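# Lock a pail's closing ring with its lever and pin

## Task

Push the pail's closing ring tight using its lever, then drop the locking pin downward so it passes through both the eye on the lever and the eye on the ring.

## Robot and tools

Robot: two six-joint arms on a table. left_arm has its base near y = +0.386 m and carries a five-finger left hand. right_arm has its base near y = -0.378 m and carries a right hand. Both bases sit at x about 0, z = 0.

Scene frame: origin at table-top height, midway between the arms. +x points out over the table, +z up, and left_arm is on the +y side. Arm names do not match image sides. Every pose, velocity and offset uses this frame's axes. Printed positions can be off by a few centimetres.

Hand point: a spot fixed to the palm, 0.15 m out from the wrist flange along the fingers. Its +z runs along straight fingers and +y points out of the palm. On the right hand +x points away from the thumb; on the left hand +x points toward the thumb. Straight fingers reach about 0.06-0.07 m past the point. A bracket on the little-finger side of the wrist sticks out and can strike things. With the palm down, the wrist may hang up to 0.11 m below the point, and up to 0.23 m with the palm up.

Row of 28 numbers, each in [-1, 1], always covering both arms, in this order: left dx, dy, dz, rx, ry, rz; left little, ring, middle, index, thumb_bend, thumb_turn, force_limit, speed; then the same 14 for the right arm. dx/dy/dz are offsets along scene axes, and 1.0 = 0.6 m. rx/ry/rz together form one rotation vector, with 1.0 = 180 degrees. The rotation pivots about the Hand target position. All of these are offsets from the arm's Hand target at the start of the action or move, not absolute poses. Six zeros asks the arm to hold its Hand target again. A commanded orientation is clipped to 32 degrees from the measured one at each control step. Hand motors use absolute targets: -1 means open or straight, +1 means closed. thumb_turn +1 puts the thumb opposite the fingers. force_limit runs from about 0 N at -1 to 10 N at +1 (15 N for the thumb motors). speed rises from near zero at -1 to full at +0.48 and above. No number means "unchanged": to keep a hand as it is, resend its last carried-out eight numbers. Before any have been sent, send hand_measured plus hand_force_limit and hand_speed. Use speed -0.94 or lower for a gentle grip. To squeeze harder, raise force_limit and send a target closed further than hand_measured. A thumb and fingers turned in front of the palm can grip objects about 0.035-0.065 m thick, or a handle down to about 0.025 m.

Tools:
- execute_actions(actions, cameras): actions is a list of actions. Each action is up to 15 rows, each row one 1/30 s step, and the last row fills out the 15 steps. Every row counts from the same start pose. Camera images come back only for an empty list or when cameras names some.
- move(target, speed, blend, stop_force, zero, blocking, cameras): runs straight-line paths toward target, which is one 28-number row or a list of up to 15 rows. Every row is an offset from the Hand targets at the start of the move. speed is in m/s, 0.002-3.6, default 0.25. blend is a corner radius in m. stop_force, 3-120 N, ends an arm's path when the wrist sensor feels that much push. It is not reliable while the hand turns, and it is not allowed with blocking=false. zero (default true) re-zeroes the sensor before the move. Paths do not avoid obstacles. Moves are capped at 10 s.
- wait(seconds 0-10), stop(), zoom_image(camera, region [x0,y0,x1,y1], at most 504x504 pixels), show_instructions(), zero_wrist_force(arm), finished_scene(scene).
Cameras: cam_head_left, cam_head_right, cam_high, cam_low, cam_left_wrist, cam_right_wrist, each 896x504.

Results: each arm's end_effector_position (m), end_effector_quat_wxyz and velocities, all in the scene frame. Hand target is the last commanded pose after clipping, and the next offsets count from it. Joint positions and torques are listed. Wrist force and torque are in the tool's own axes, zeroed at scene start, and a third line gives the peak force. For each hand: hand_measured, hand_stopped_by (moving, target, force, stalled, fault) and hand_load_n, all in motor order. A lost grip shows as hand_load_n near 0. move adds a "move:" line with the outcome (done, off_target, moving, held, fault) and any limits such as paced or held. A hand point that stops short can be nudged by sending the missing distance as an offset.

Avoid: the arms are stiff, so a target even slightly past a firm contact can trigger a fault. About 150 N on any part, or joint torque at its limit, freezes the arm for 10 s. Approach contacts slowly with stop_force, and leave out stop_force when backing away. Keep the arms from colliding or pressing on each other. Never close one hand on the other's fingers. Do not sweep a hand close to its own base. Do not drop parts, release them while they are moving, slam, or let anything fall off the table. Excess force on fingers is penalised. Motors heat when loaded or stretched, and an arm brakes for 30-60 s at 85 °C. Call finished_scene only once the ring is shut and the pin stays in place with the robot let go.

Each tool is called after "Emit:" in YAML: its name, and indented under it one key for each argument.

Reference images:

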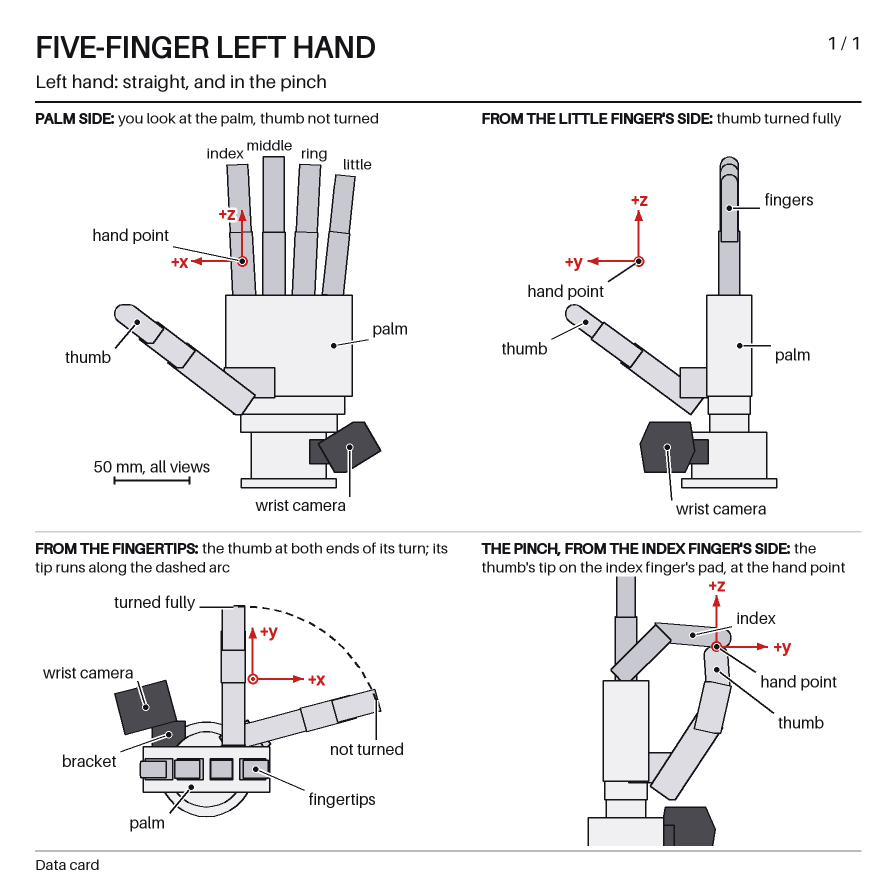

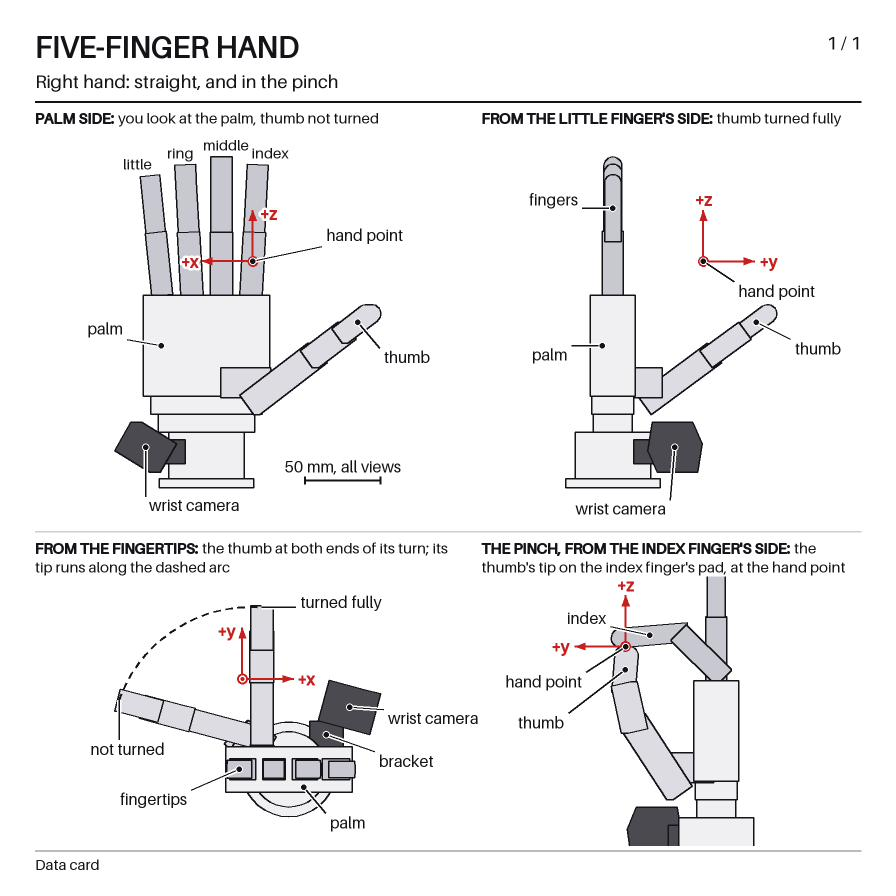

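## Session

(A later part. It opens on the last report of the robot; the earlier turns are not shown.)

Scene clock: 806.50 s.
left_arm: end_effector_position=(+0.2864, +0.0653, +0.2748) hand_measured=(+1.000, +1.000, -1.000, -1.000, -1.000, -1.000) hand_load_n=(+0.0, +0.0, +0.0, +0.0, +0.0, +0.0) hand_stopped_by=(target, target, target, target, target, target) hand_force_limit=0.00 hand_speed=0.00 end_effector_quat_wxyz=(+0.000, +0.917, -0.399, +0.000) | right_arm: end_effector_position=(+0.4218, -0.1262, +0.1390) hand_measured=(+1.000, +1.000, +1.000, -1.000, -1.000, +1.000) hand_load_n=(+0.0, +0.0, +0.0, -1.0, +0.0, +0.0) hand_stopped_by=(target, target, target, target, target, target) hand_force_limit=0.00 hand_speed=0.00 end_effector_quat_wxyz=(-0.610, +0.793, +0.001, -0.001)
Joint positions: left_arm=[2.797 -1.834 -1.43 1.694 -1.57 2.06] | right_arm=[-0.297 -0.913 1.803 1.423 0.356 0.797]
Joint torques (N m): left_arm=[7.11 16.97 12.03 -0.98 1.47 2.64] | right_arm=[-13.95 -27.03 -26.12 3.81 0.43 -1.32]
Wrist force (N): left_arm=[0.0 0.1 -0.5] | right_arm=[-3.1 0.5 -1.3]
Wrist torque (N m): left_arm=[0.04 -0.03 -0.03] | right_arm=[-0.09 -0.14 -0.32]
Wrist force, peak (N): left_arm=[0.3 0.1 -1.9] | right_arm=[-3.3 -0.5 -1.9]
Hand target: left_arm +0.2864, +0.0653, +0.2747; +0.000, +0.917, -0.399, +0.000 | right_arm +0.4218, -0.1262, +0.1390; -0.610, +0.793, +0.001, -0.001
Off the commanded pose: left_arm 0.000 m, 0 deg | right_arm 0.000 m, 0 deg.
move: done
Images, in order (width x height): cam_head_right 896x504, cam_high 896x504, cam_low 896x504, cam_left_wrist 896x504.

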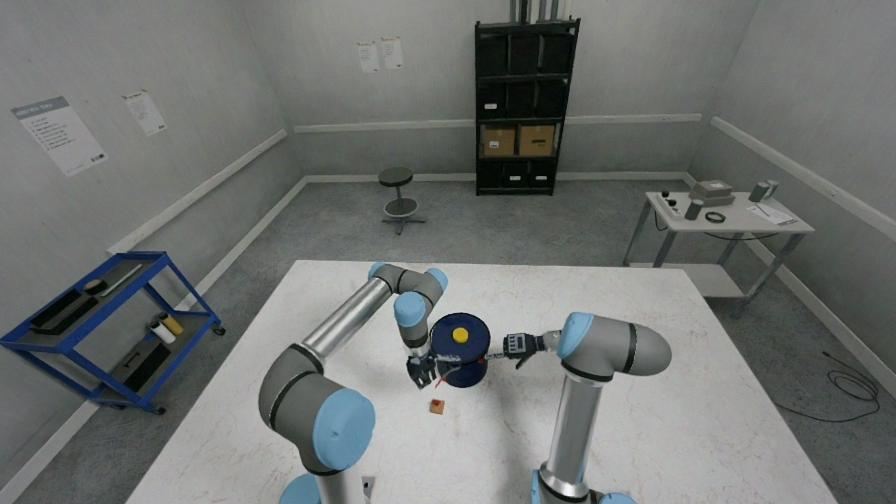

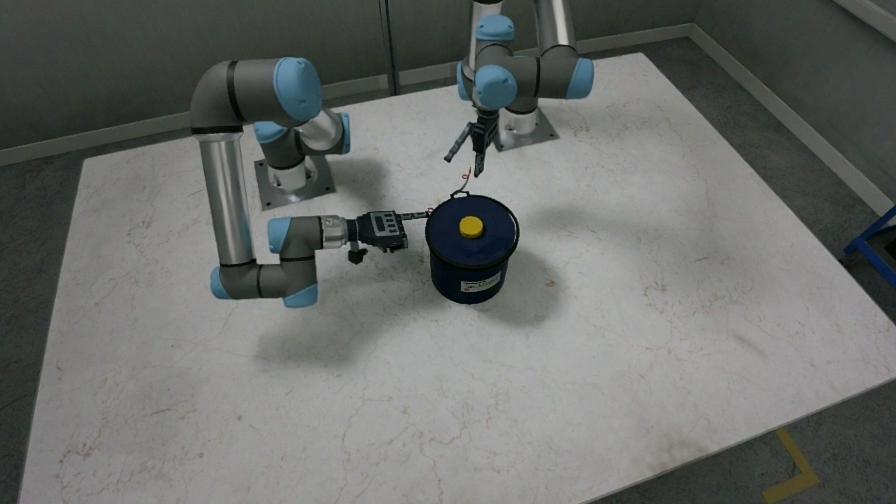

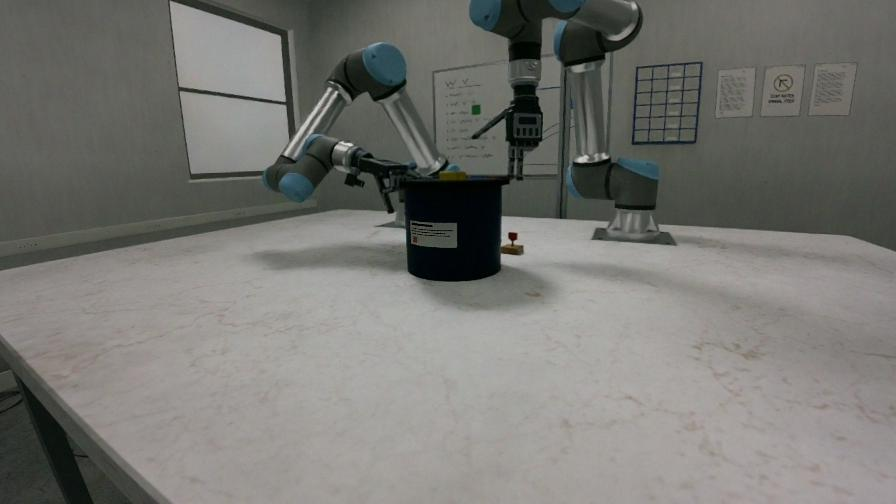

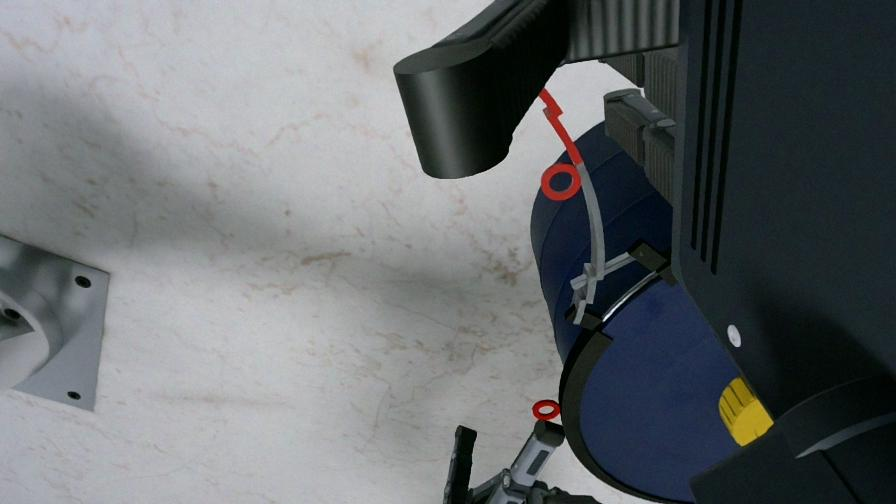

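Emit:
move:
  target:
    - [0.0023,-0.025,0,0,0,0,1,1,-1,-1,-1,-1,0,0,0,0,0,0,0,0,1,1,1,-1,-1,1,0,0]
    - [-0.004,-0.0723,0,0,0,0.0944,1,1,-1,-1,-1,-1,0,0,0,0,0,0,0,0,1,1,1,-1,-1,1,0,0]
    - [0.0097,-0.1263,0,0,0,0.2056,1,1,-1,-1,-1,-1,0,0,0,0,0,0,0,0,1,1,1,-1,-1,1,0,0]
  speed: 0.08
  blend: [0.003,0.003,0]
  cameras: ["cam_left_wrist","cam_high"]

Scene clock: 846.23 s.
left_arm: end_effector_position=(+0.2922, -0.0104, +0.2747) hand_measured=(+1.000, +1.000, -1.000, -1.000, -1.000, -1.000) hand_load_n=(-0.5, +0.0, +0.0, +0.5, +0.0, +0.0) hand_stopped_by=(target, target, target, target, target, target) hand_force_limit=0.00 hand_speed=0.00 end_effector_quat_wxyz=(+0.000, +0.996, -0.088, +0.000) | right_arm: end_effector_position=(+0.4218, -0.1262, +0.1390) hand_measured=(+1.000, +1.000, +1.000, -1.000, -1.000, +1.000) hand_load_n=(+0.0, +0.0, +0.5, -3.0, +0.0, +0.0) hand_stopped_by=(target, target, target, target, target, target) hand_force_limit=0.00 hand_speed=0.00 end_effector_quat_wxyz=(-0.610, +0.793, +0.001, -0.001)
Joint positions: left_arm=[2.595 -1.893 -1.352 1.675 -1.571 1.211] | right_arm=[-0.297 -0.913 1.803 1.423 0.356 0.797]
Joint torques (N m): left_arm=[-8.42 19.93 28.87 -2.6 -0.31 -2.72] | right_arm=[9.41 -26.84 -25.09 1.55 -3.64 -1.25]
Wrist force (N): left_arm=[-1.4 -6.3 -1.3] | right_arm=[-1.3 2.9 -8.4]
Wrist torque (N m): left_arm=[0.18 -0.16 -0.04] | right_arm=[0.30 -0.06 -0.23]
Wrist force, peak (N): left_arm=[-1.7 -6.4 -1.1] | right_arm=[-2.0 1.5 -9.5]
Hand target: left_arm +0.2922, -0.0104, +0.2747; +0.000, +0.996, -0.088, +0.000 | right_arm +0.4218, -0.1262, +0.1390; -0.610, +0.793, +0.001, -0.001
Off the commanded pose: left_arm 0.000 m, 0 deg | right_arm 0.000 m, 0 deg.
move: done
Images, in order (width x height): cam_high 896x504, cam_left_wrist 896x504.

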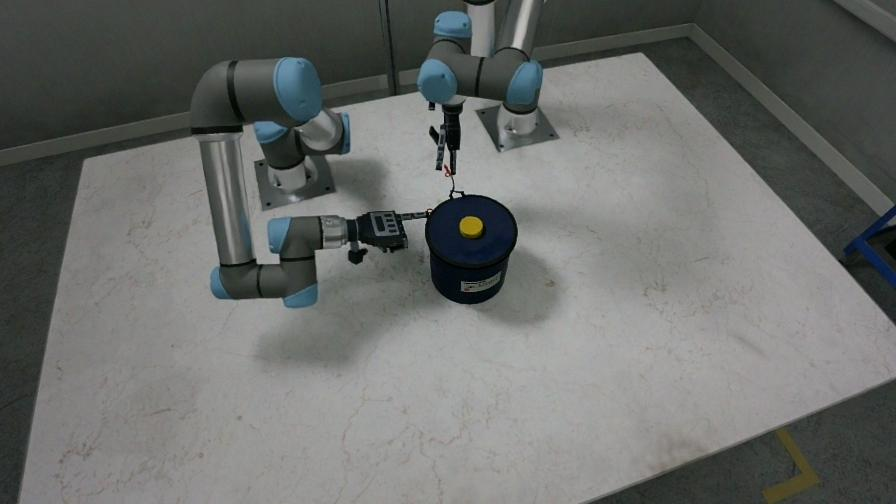

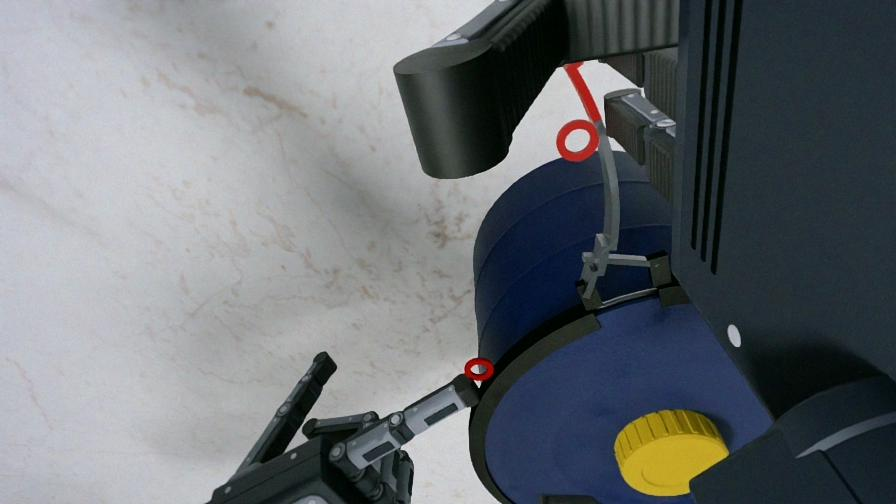

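Emit:
move:
  target:
    - [0.0347,-0.0427,0,0,0,0.111,1,1,-1,-1,-1,-1,0,0,0,0,0,0,0,0,1,1,1,-1,-1,1,0,0]
    - [0.0803,-0.0668,0,0,0,0.222,1,1,-1,-1,-1,-1,0,0,0,0,0,0,0,0,1,1,1,-1,-1,1,0,0]
  speed: 0.08
  blend: [0.003,0]
  cameras: ["cam_left_wrist","cam_high"]

Scene clock: 859.07 s.
left_arm: end_effector_position=(+0.3404, -0.0505, +0.2747) hand_measured=(+1.000, +1.000, -1.000, -1.000, -1.000, -1.000) hand_load_n=(+0.5, +0.0, +0.0, +1.5, +0.0, +0.0) hand_stopped_by=(target, target, target, target, target, target) hand_force_limit=0.00 hand_speed=0.00 end_effector_quat_wxyz=(+0.000, +0.966, +0.258, +0.000) | right_arm: end_effector_position=(+0.4218, -0.1262, +0.1390) hand_measured=(+1.000, +1.000, +1.000, -1.000, -1.000, +1.000) hand_load_n=(+0.5, +0.0, +0.0, -1.0, +0.0, +0.0) hand_stopped_by=(target, target, target, target, target, target) hand_force_limit=0.00 hand_speed=0.00 end_effector_quat_wxyz=(-0.610, +0.793, +0.001, -0.001)
Joint positions: left_arm=[2.484 -2.047 -1.134 1.61 -1.571 0.404] | right_arm=[-0.297 -0.913 1.803 1.423 0.356 0.797]
Joint torques (N m): left_arm=[-4.89 24.04 32.6 0.54 -1.57 -2.48] | right_arm=[13.44 -26.82 -22.33 1.48 -1.54 -1.18]
Wrist force (N): left_arm=[-4.8 -13.1 -2.0] | right_arm=[0.9 0.8 -4.6]
Wrist torque (N m): left_arm=[0.37 -0.40 -0.22] | right_arm=[0.10 0.09 -0.08]
Wrist force, peak (N): left_arm=[-4.6 -13.7 -1.3] | right_arm=[-1.5 1.2 -9.8]
Hand target: left_arm +0.3404, -0.0505, +0.2747; +0.000, +0.966, +0.258, +0.000 | right_arm +0.4218, -0.1262, +0.1390; -0.610, +0.793, +0.001, -0.001
Off the commanded pose: left_arm 0.000 m, 0 deg | right_arm 0.000 m, 0 deg.
move: done
Images, in order (width x height): cam_high 896x504, cam_left_wrist 896x504.

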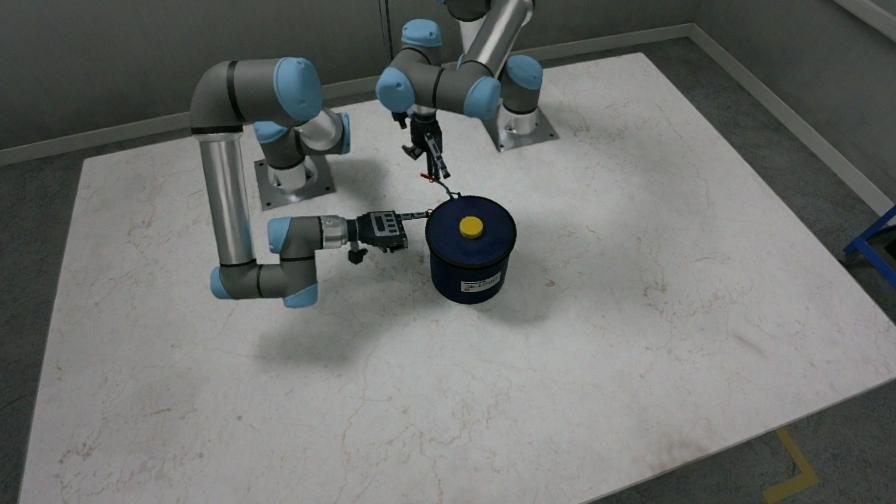

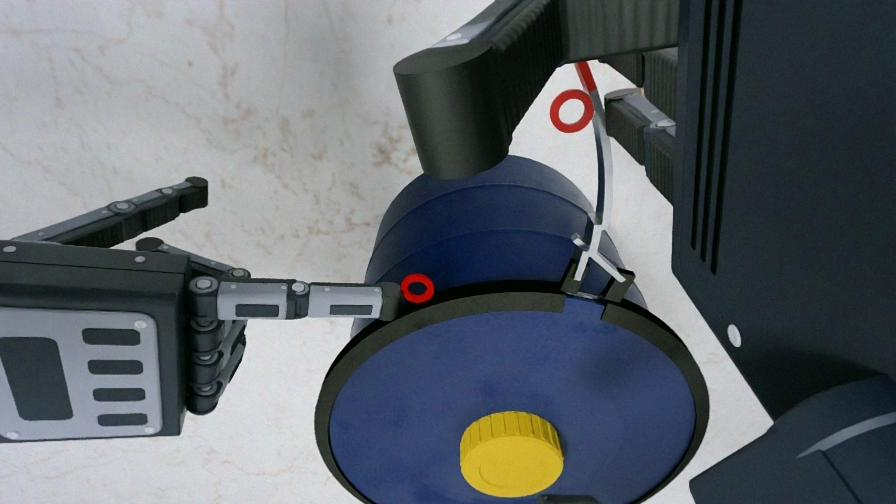

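Emit:
move:
  target:
    - [0.0303,0.0,0,0,0,0.0556,1,1,-1,-1,-1,-1,0,0,0,0,0,0,0,0,1,1,1,-1,-1,1,0,0]
    - [0.0583,0.0072,0,0,0,0.111,1,1,-1,-1,-1,-1,0,0,0,0,0,0,0,0,1,1,1,-1,-1,1,0,0]
  speed: 0.08
  blend: [0.003,0]
  cameras: ["cam_left_wrist","cam_high"]

Scene clock: 870.20 s.
left_arm: end_effector_position=(+0.3755, -0.0461, +0.2747) hand_measured=(+1.000, +1.000, -1.000, -1.000, -1.000, -1.000) hand_load_n=(+0.0, +0.0, +0.0, +2.0, +0.0, +0.0) hand_stopped_by=(target, target, target, target, target, target) hand_force_limit=0.00 hand_speed=0.00 end_effector_quat_wxyz=(+0.000, +0.907, +0.422, +0.001) | right_arm: end_effector_position=(+0.4218, -0.1262, +0.1390) hand_measured=(+1.000, +1.000, +1.000, -1.000, -1.000, +1.000) hand_load_n=(+0.0, +0.0, +0.0, +0.0, +0.0, +0.0) hand_stopped_by=(target, target, target, target, target, target) hand_force_limit=0.00 hand_speed=0.00 end_effector_quat_wxyz=(-0.610, +0.793, +0.001, -0.001)
Joint positions: left_arm=[2.488 -2.129 -1.008 1.566 -1.572 0.058] | right_arm=[-0.297 -0.913 1.803 1.423 0.356 0.797]
Joint torques (N m): left_arm=[5.78 27.08 32.82 1 0.88 -2.39] | right_arm=[12.86 -27.18 -20.74 1.56 -0.03 -1.1]
Wrist force (N): left_arm=[-2.9 -14.6 -3.3] | right_arm=[2.5 -1.2 -5.2]
Wrist torque (N m): left_arm=[0.45 -0.28 -0.08] | right_arm=[0.23 0.18 0.04]
Wrist force, peak (N): left_arm=[-16.6 -20.0 -4.6] | right_arm=[2.5 -1.5 -5.2]
Hand target: left_arm +0.3754, -0.0462, +0.2747; +0.000, +0.907, +0.422, +0.000 | right_arm +0.4218, -0.1262, +0.1390; -0.610, +0.793, +0.001, -0.001
Off the commanded pose: left_arm 0.000 m, 0 deg | right_arm 0.000 m, 0 deg.
move: done
Images, in order (width x height): cam_high 896x504, cam_left_wrist 896x504.

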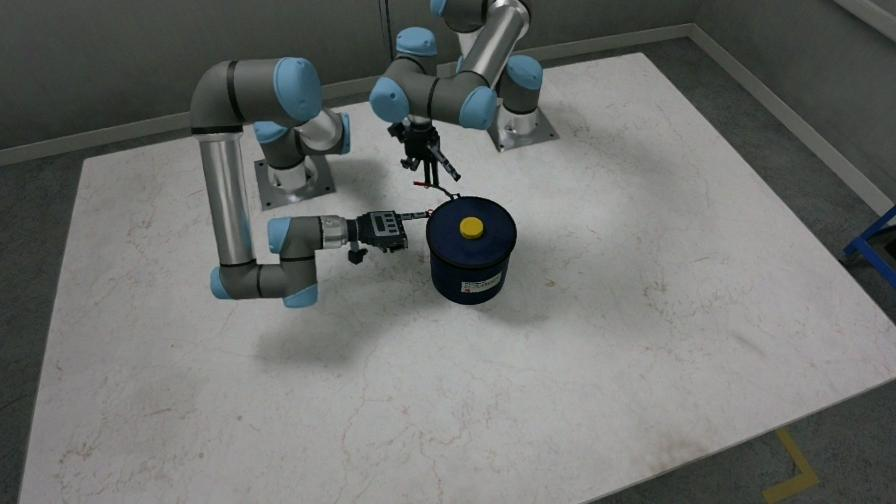

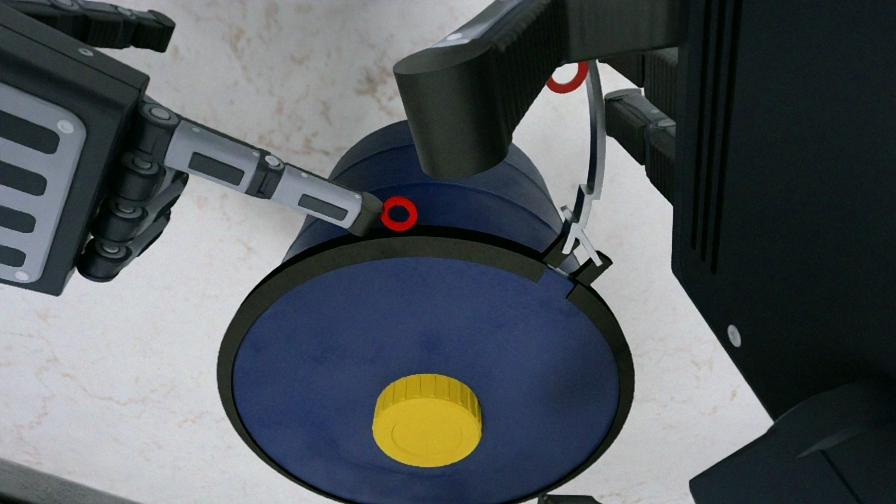

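Emit:
move:
  target:
    - [0.0185,0.003,0,0,0,0.0556,1,1,-1,-1,-1,-1,0,0,0,0,0,0,0,0,1,1,1,-1,-1,1,0,0]
    - [0.0362,0.0093,0,0,0,0.111,1,1,-1,-1,-1,-1,0,0,0,0,0,0,0,0,1,1,1,-1,-1,1,0,0]
  speed: 0.06
  blend: [0.003,0]
  cameras: ["cam_left_wrist","cam_high","cam_head_right"]

Scene clock: 882.93 s.
left_arm: end_effector_position=(+0.3971, -0.0406, +0.2747) hand_measured=(+1.000, +1.000, -1.000, -1.000, -1.000, -1.000) hand_load_n=(+0.0, +0.0, +0.0, +1.5, +0.0, +0.0) hand_stopped_by=(target, target, target, target, target, target) hand_force_limit=0.00 hand_speed=0.00 end_effector_quat_wxyz=(+0.000, +0.820, +0.572, +0.000) | right_arm: end_effector_position=(+0.4218, -0.1262, +0.1390) hand_measured=(+1.000, +1.000, +1.000, -1.000, -1.000, +1.000) hand_load_n=(+0.0, +0.0, +0.0, +0.0, +0.0, +0.0) hand_stopped_by=(target, target, target, target, target, target) hand_force_limit=0.00 hand_speed=0.00 end_effector_quat_wxyz=(-0.610, +0.793, +0.001, -0.001)
Joint positions: left_arm=[2.484 -2.21 -0.878 1.517 -1.572 -0.294] | right_arm=[-0.297 -0.913 1.803 1.423 0.356 0.797]
Joint torques (N m): left_arm=[10.96 29.51 30.59 -0.35 -3.67 -2.53] | right_arm=[11.5 -27.52 -19.25 1.55 0.99 -1.07]
Wrist force (N): left_arm=[-3.7 -13.3 -2.0] | right_arm=[0.1 -0.2 -0.9]
Wrist torque (N m): left_arm=[0.32 -0.31 -0.11] | right_arm=[-0.06 0.04 -0.13]
Wrist force, peak (N): left_arm=[-4.2 -16.0 -3.9] | right_arm=[2.7 -1.8 -5.4]
Hand target: left_arm +0.3971, -0.0406, +0.2747; +0.000, +0.820, +0.573, +0.000 | right_arm +0.4218, -0.1262, +0.1390; -0.610, +0.793, +0.001, -0.001
Off the commanded pose: left_arm 0.000 m, 0 deg | right_arm 0.000 m, 0 deg.
move: done
Images, in order (width x height): cam_head_right 896x504, cam_high 896x504, cam_left_wrist 896x504.

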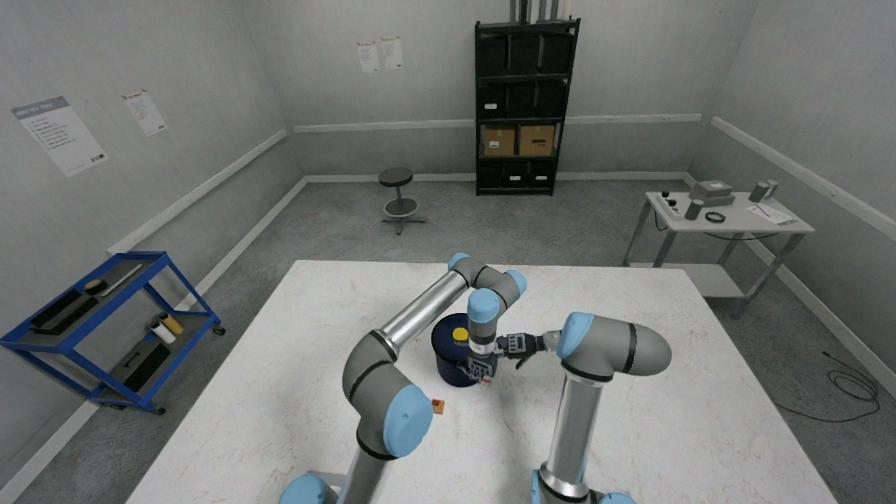

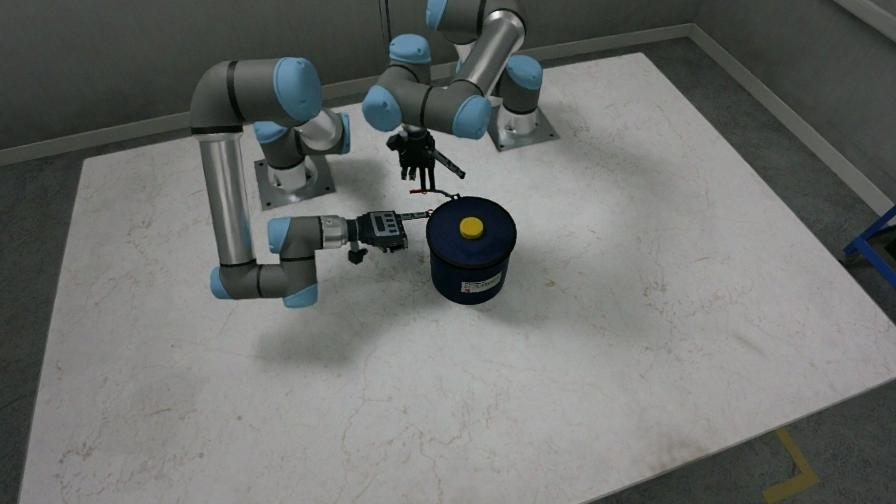

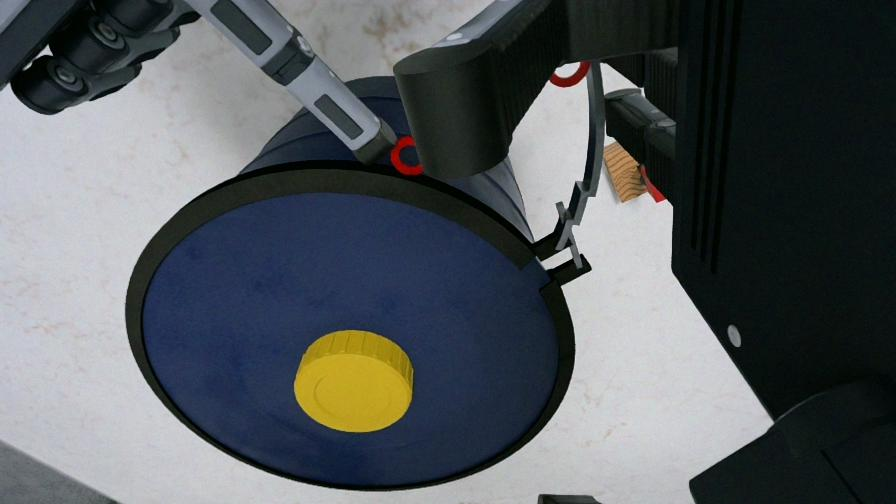

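Emit:
move:
  target:
    - [0,0,0,0,0,0,1,1,-1,-1,-1,-1,0,0,0,-0.1,0.0,0,0,0,1,1,1,-1,-1,1,0,0]
    - [0,0,0,0,0,0,1,1,-1,-1,-1,-1,0,0,-0.1,-0.3,0.2,0,0,0,1,1,1,-1,-1,1,0,0]
  speed: 0.15
  blend: [0.02,0]
  cameras: ["cam_left_wrist"]

Scene clock: 891.17 s.
left_arm: end_effector_position=(+0.3971, -0.0406, +0.2747) hand_measured=(+1.000, +1.000, -1.000, -1.000, -1.000, -1.000) hand_load_n=(+0.0, +0.0, +0.0, +1.5, -0.5, +0.0) hand_stopped_by=(target, target, target, target, target, target) hand_force_limit=0.00 hand_speed=0.00 end_effector_quat_wxyz=(+0.000, +0.820, +0.573, +0.000) | right_arm: end_effector_position=(+0.3618, -0.3061, +0.2590) hand_measured=(+1.000, +1.000, +1.000, -1.000, -1.000, +1.000) hand_load_n=(+0.0, +0.0, +0.0, +0.0, +0.0, +0.0) hand_stopped_by=(target, target, target, target, target, target) hand_force_limit=0.00 hand_speed=0.00 end_effector_quat_wxyz=(-0.610, +0.793, +0.001, -0.001) end_effector_velocity=(+0.000, -0.001, +0.001) end_effector_angular_velocity=(+0.001, +0.000, +0.000)
Joint positions: left_arm=[2.484 -2.21 -0.878 1.517 -1.572 -0.294] | right_arm=[-0.75 -1.201 1.959 1.993 0.738 0.296]
Joint velocities: left_arm=[within noise] | right_arm=[-0.002 -0.002 0 0.005 0.002 -0.003]
Joint torques (N m): left_arm=[-0.9 29.47 31.68 -0.13 -3.72 -2.65] | right_arm=[-15.33 -43.38 -27.94 3.6 1.98 -1.42]
Wrist force (N): left_arm=[-4.0 -13.5 -3.5] | right_arm=[-0.7 -0.4 0.3]
Wrist torque (N m): left_arm=[0.35 -0.35 -0.10] | right_arm=[-0.21 -0.07 -0.20]
Wrist force, peak (N): left_arm=[-3.7 -13.8 -3.2] | right_arm=[-0.3 -1.0 -1.5]
Hand target: left_arm +0.3971, -0.0406, +0.2747; +0.000, +0.820, +0.573, +0.000 | right_arm +0.3618, -0.3062, +0.2590; -0.610, +0.793, +0.001, -0.001
Off the commanded pose: left_arm 0.000 m, 0 deg | right_arm 0.000 m, 0 deg.
move: done
Images, in order (width x height): cam_left_wrist 896x504.

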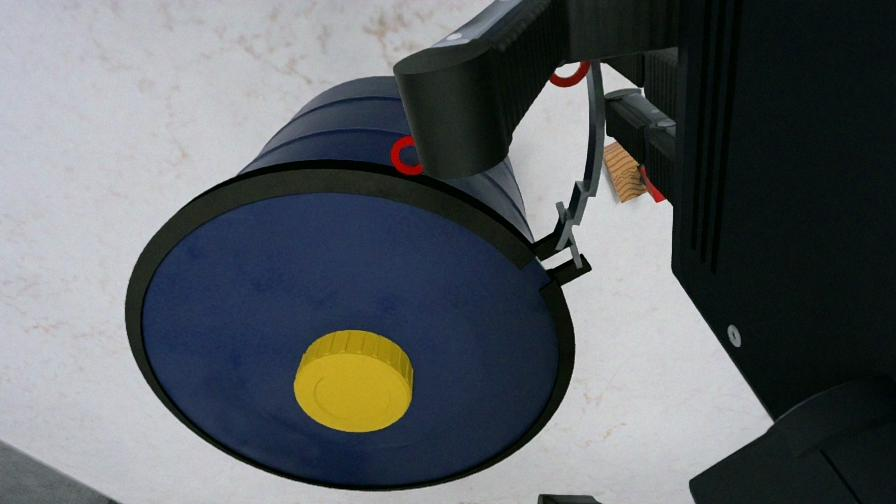

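Emit:
move:
  target:
    - [0.0208,0.0102,0,0,0,0.0667,1,1,-1,-1,-1,-1,0,0,0,0,0,0,0,0,1,1,1,-1,-1,1,0,0]
    - [0.0403,0.0232,0,0,0,0.1389,1,1,-1,-1,-1,-1,0,0,0,0,0,0,0,0,1,1,1,-1,-1,1,0,0]
  speed: 0.05
  blend: [0.003,0]
  cameras: ["cam_left_wrist","cam_high"]

Scene clock: 911.53 s.
left_arm: end_effector_position=(+0.4213, -0.0267, +0.2747) hand_measured=(+1.000, +1.000, -1.000, -1.000, -1.000, -1.000) hand_load_n=(+0.0, +0.0, +0.0, +0.5, +0.0, +0.0) hand_stopped_by=(target, target, target, target, target, target) hand_force_limit=0.00 hand_speed=0.00 end_effector_quat_wxyz=(+0.000, +0.677, +0.736, +0.000) | right_arm: end_effector_position=(+0.3618, -0.3062, +0.2590) hand_measured=(+1.000, +1.000, +1.000, -1.000, -1.000, +1.000) hand_load_n=(+0.0, +0.0, +0.0, +0.0, +0.0, +0.0) hand_stopped_by=(target, target, target, target, target, target) hand_force_limit=0.00 hand_speed=0.00 end_effector_quat_wxyz=(-0.610, +0.793, +0.001, -0.001)
Joint positions: left_arm=[2.5 -2.32 -0.691 1.44 -1.571 -0.714] | right_arm=[-0.751 -1.201 1.959 1.993 0.739 0.296]
Joint torques (N m): left_arm=[8.77 33.46 28.49 -2.5 -0.95 -2.76] | right_arm=[-14.02 -43.82 -26.86 3.64 1.61 -1.21]
Wrist force (N): left_arm=[0.0 -4.7 -2.5] | right_arm=[-0.5 -0.4 0.3]
Wrist torque (N m): left_arm=[0.15 -0.11 0.09] | right_arm=[-0.21 -0.11 -0.18]
Wrist force, peak (N): left_arm=[-3.8 -14.0 -3.0] | right_arm=[-0.8 -0.5 0.5]
Hand target: left_arm +0.4213, -0.0267, +0.2747; +0.000, +0.676, +0.736, +0.000 | right_arm +0.3618, -0.3062, +0.2590; -0.610, +0.793, +0.001, -0.001
Off the commanded pose: left_arm 0.000 m, 0 deg | right_arm 0.000 m, 0 deg.
move: done
Images, in order (width x height): cam_high 896x504, cam_left_wrist 896x504.

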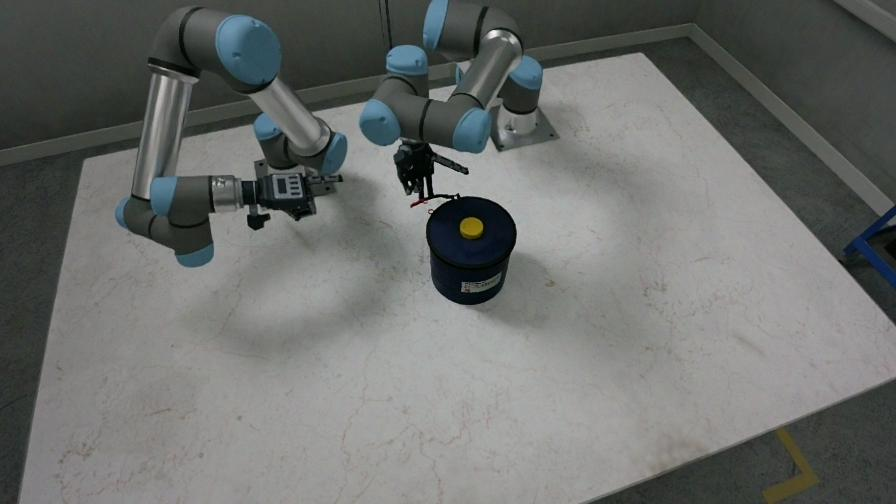

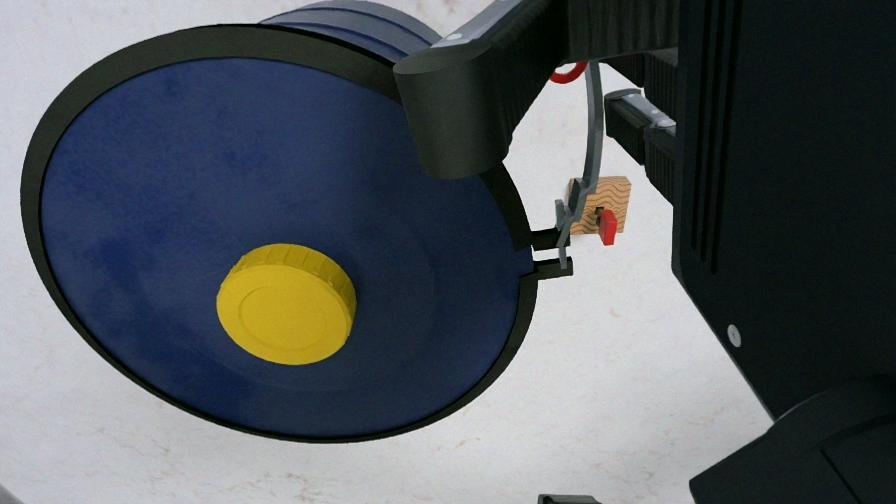

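Emit:
move:
  target: [0.0157,0.017,0,0,0,0.0722,1,1,-1,-1,-1,-1,0,0,0,0,0,0,0,0,1,1,1,-1,-1,1,0,0]
  speed: 0.05
  cameras: ["cam_left_wrist","cam_high"]

Scene clock: 917.67 s.
left_arm: end_effector_position=(+0.4307, -0.0165, +0.2747) hand_measured=(+1.000, +1.000, -1.000, -1.000, -1.000, -1.000) hand_load_n=(+0.0, +0.0, +0.0, +0.0, +0.0, +0.0) hand_stopped_by=(target, target, target, target, target, target) hand_force_limit=0.00 hand_speed=0.00 end_effector_quat_wxyz=(+0.000, +0.589, +0.808, +0.000) | right_arm: end_effector_position=(+0.3618, -0.3062, +0.2590) hand_measured=(+1.000, +1.000, +1.000, -1.000, -1.000, +1.000) hand_load_n=(+0.0, +0.0, +0.0, +0.0, +0.0, +0.0) hand_stopped_by=(target, target, target, target, target, target) hand_force_limit=0.00 hand_speed=0.00 end_effector_quat_wxyz=(-0.610, +0.793, +0.001, -0.001)
Joint positions: left_arm=[2.517 -2.376 -0.593 1.397 -1.571 -0.924] | right_arm=[-0.751 -1.201 1.959 1.993 0.739 0.296]
Joint torques (N m): left_arm=[7.25 35.39 28.72 -3.38 -0.69 -2.8] | right_arm=[-13.99 -43.9 -24.9 3.49 1.64 -1.22]
Wrist force (N): left_arm=[0.8 -1.8 -1.0] | right_arm=[-0.5 -0.3 0.6]
Wrist torque (N m): left_arm=[0.04 -0.13 0.11] | right_arm=[-0.24 -0.10 -0.19]
Wrist force, peak (N): left_arm=[-0.3 -5.4 -3.0] | right_arm=[-0.6 -0.4 0.7]
Hand target: left_arm +0.4307, -0.0165, +0.2747; +0.000, +0.589, +0.808, +0.000 | right_arm +0.3618, -0.3062, +0.2590; -0.610, +0.793, +0.001, -0.001
Off the commanded pose: left_arm 0.000 m, 0 deg | right_arm 0.000 m, 0 deg.
move: done
Images, in order (width x height): cam_high 896x504, cam_left_wrist 896x504.

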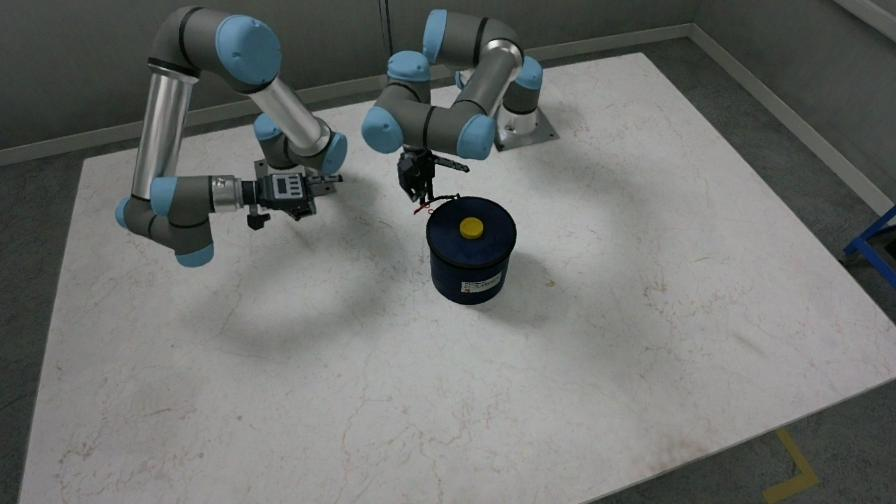

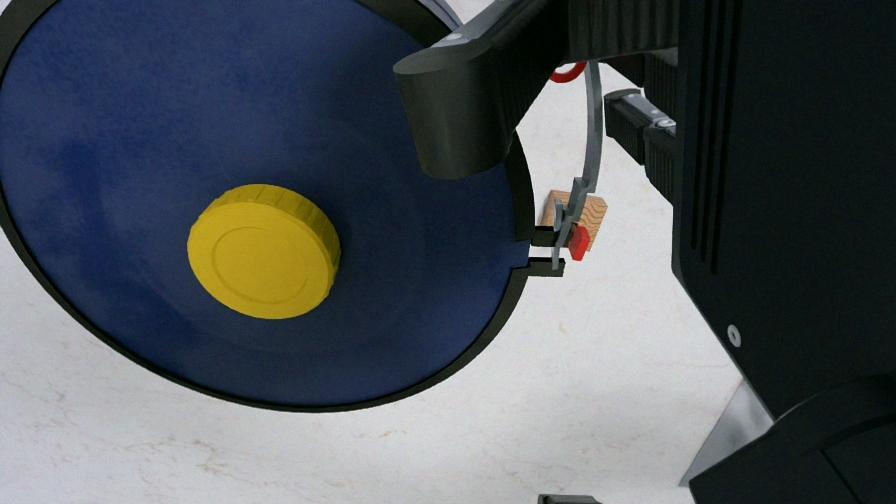

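Emit:
move:
  target: [0.0108,0.0187,0,0,0,0.0667,1,1,-1,-1,-1,-1,0,0,0,0,0,0,0,0,1,1,1,-1,-1,1,0,0]
  speed: 0.05
  cameras: ["cam_left_wrist","cam_high"]

Emit:
zoom_image:
  camera: "cam_high"
  region: [370, 130, 520, 280]

Scene clock: 925.03 s.
left_arm: end_effector_position=(+0.4372, -0.0053, +0.2747) hand_measured=(+1.000, +1.000, -1.000, -1.000, -1.000, -1.000) hand_load_n=(+0.0, +0.0, +0.0, +0.0, +0.0, +0.0) hand_stopped_by=(target, target, target, target, target, target) hand_force_limit=0.00 hand_speed=0.00 end_effector_quat_wxyz=(+0.000, +0.501, +0.865, +0.000) | right_arm: end_effector_position=(+0.3618, -0.3062, +0.2590) hand_measured=(+1.000, +1.000, +1.000, -1.000, -1.000, +1.000) hand_load_n=(+0.0, +0.0, +0.0, +0.0, +0.0, +0.0) hand_stopped_by=(target, target, target, target, target, target) hand_force_limit=0.00 hand_speed=0.00 end_effector_quat_wxyz=(-0.610, +0.793, +0.001, -0.001)
Joint positions: left_arm=[2.536 -2.422 -0.509 1.359 -1.571 -1.114] | right_arm=[-0.751 -1.201 1.959 1.993 0.739 0.296]
Joint torques (N m): left_arm=[7.46 35.87 26.4 -3.47 0.05 -2.89] | right_arm=[-13.97 -44.64 -23.67 3.52 1.6 -1.21]
Wrist force (N): left_arm=[0.3 -0.4 -0.6] | right_arm=[-0.5 -0.2 0.4]
Wrist torque (N m): left_arm=[0.03 -0.08 0.08] | right_arm=[-0.19 -0.10 -0.18]
Wrist force, peak (N): left_arm=[0.1 -2.1 -2.1] | right_arm=[-0.9 -0.4 0.5]
Hand target: left_arm +0.4372, -0.0053, +0.2747; +0.000, +0.501, +0.865, +0.000 | right_arm +0.3618, -0.3062, +0.2590; -0.610, +0.793, +0.001, -0.001
Off the commanded pose: left_arm 0.000 m, 0 deg | right_arm 0.000 m, 0 deg.
move: done
Images, in order (width x height): cam_high 896x504, cam_left_wrist 896x504.

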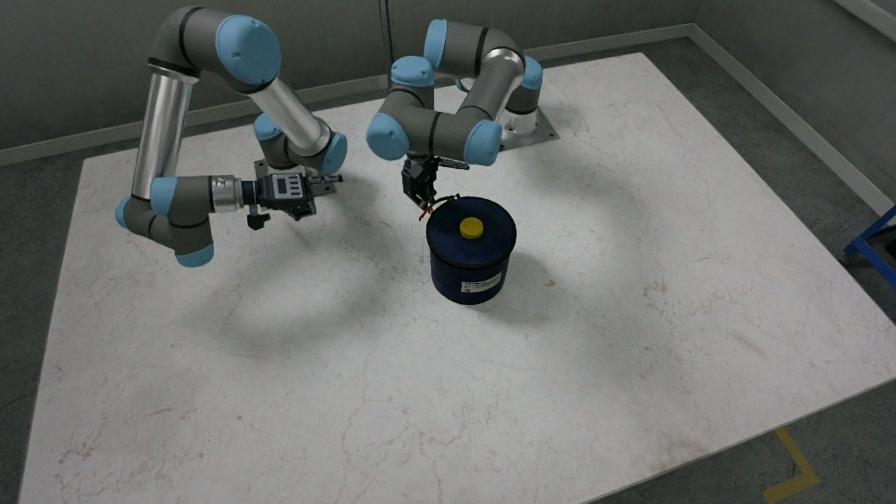

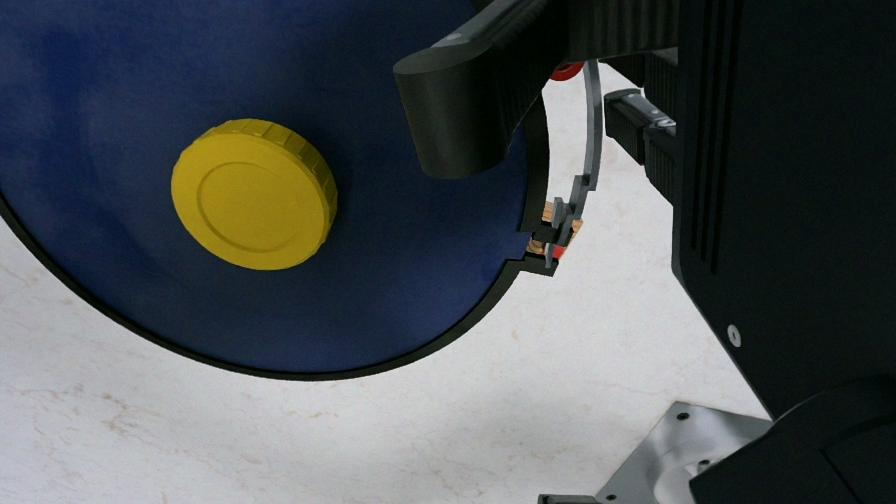

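Scaled by 3.360.

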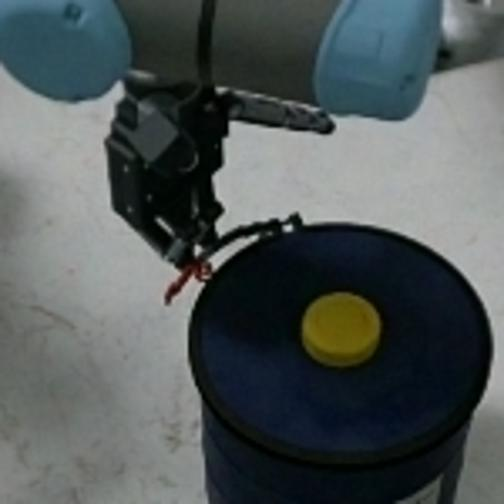

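Emit:
move:
  target: [0.022,0.0125,0,0,0,0.03,1,1,-1,-1,-1,-1,0,0,0,0,0,0,0,0,1,1,1,-1,-1,1,0,0]
  speed: 0.03
  stop_force: 15
  cameras: ["cam_left_wrist","cam_high"]

Emit:
zoom_image:
  camera: "cam_high"
  region: [370, 130, 520, 280]

Scene clock: 932.87 s.
left_arm: end_effector_position=(+0.4396, -0.0039, +0.2747) hand_measured=(+1.000, +1.000, -1.000, -1.000, -1.000, -1.000) hand_load_n=(+0.0, +0.0, +0.0, +2.0, +0.0, +0.0) hand_stopped_by=(target, target, target, target, target, target) hand_force_limit=0.00 hand_speed=0.00 end_effector_quat_wxyz=(+0.000, +0.494, +0.870, +0.000) | right_arm: end_effector_position=(+0.3618, -0.3062, +0.2590) hand_measured=(+1.000, +1.000, +1.000, -1.000, -1.000, +1.000) hand_load_n=(+0.0, +0.0, +0.0, +0.0, +0.0, +0.0) hand_stopped_by=(target, target, target, target, target, target) hand_force_limit=0.00 hand_speed=0.00 end_effector_quat_wxyz=(-0.610, +0.793, +0.001, -0.001)
Joint positions: left_arm=[2.541 -2.43 -0.493 1.352 -1.571 -1.127] | right_arm=[-0.751 -1.201 1.959 1.993 0.739 0.296]
Joint torques (N m): left_arm=[-0.13 54.59 12.82 1.26 -4.52 2.98] | right_arm=[-14.27 -43.63 -22.13 3.49 1.51 -1.07]
Wrist force (N): left_arm=[1.3 -14.7 -4.2] | right_arm=[-0.7 -0.3 0.4]
Wrist torque (N m): left_arm=[0.35 0.06 0.14] | right_arm=[-0.21 -0.07 -0.19]
Wrist force, peak (N): left_arm=[4.3 -19.0 -4.0] | right_arm=[-0.8 -0.2 0.7]
Hand target: left_arm +0.4396, -0.0039, +0.2747; +0.000, +0.494, +0.870, +0.000 (not the last commanded pose) | right_arm +0.3618, -0.3062, +0.2590; -0.610, +0.793, +0.001, -0.001
Off the commanded pose: left_arm 0.012 m, 4 deg | right_arm 0.000 m, 0 deg.
move: contact (left_arm)
Images, in order (width x height): cam_high 896x504, cam_left_wrist 896x504.

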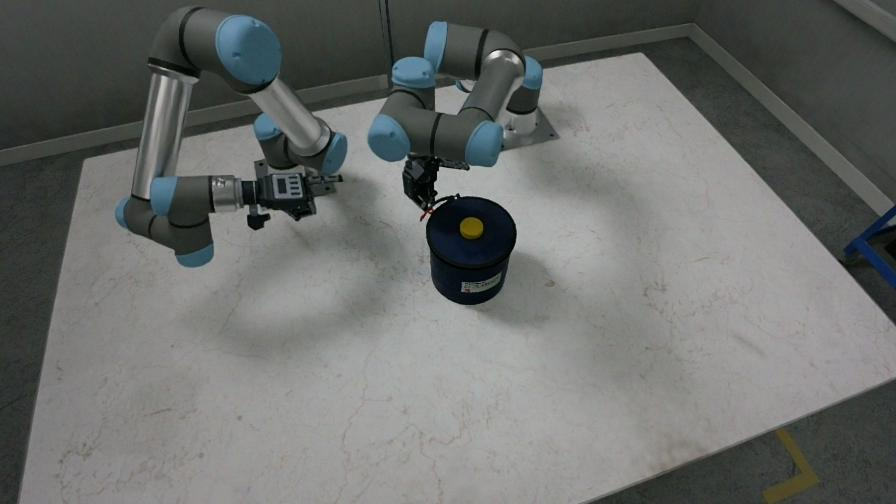

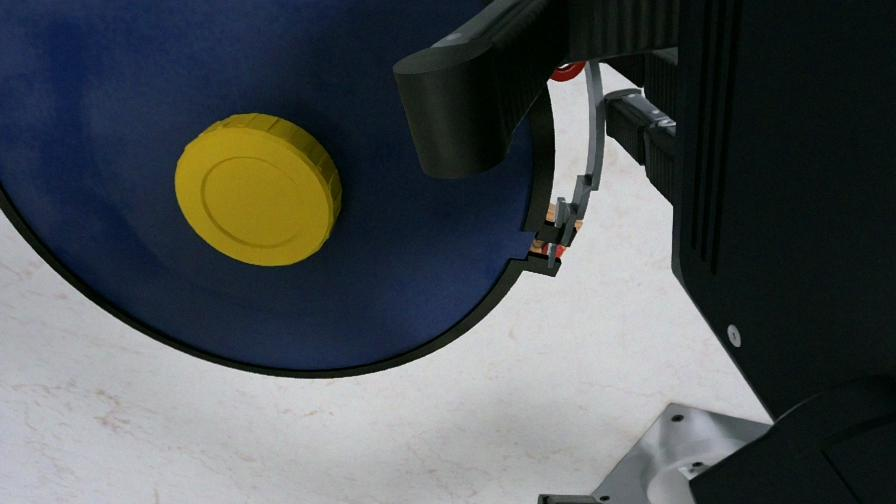

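Scaled by 3.360.

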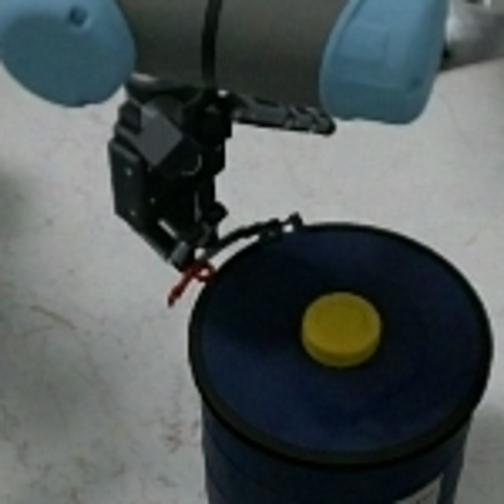

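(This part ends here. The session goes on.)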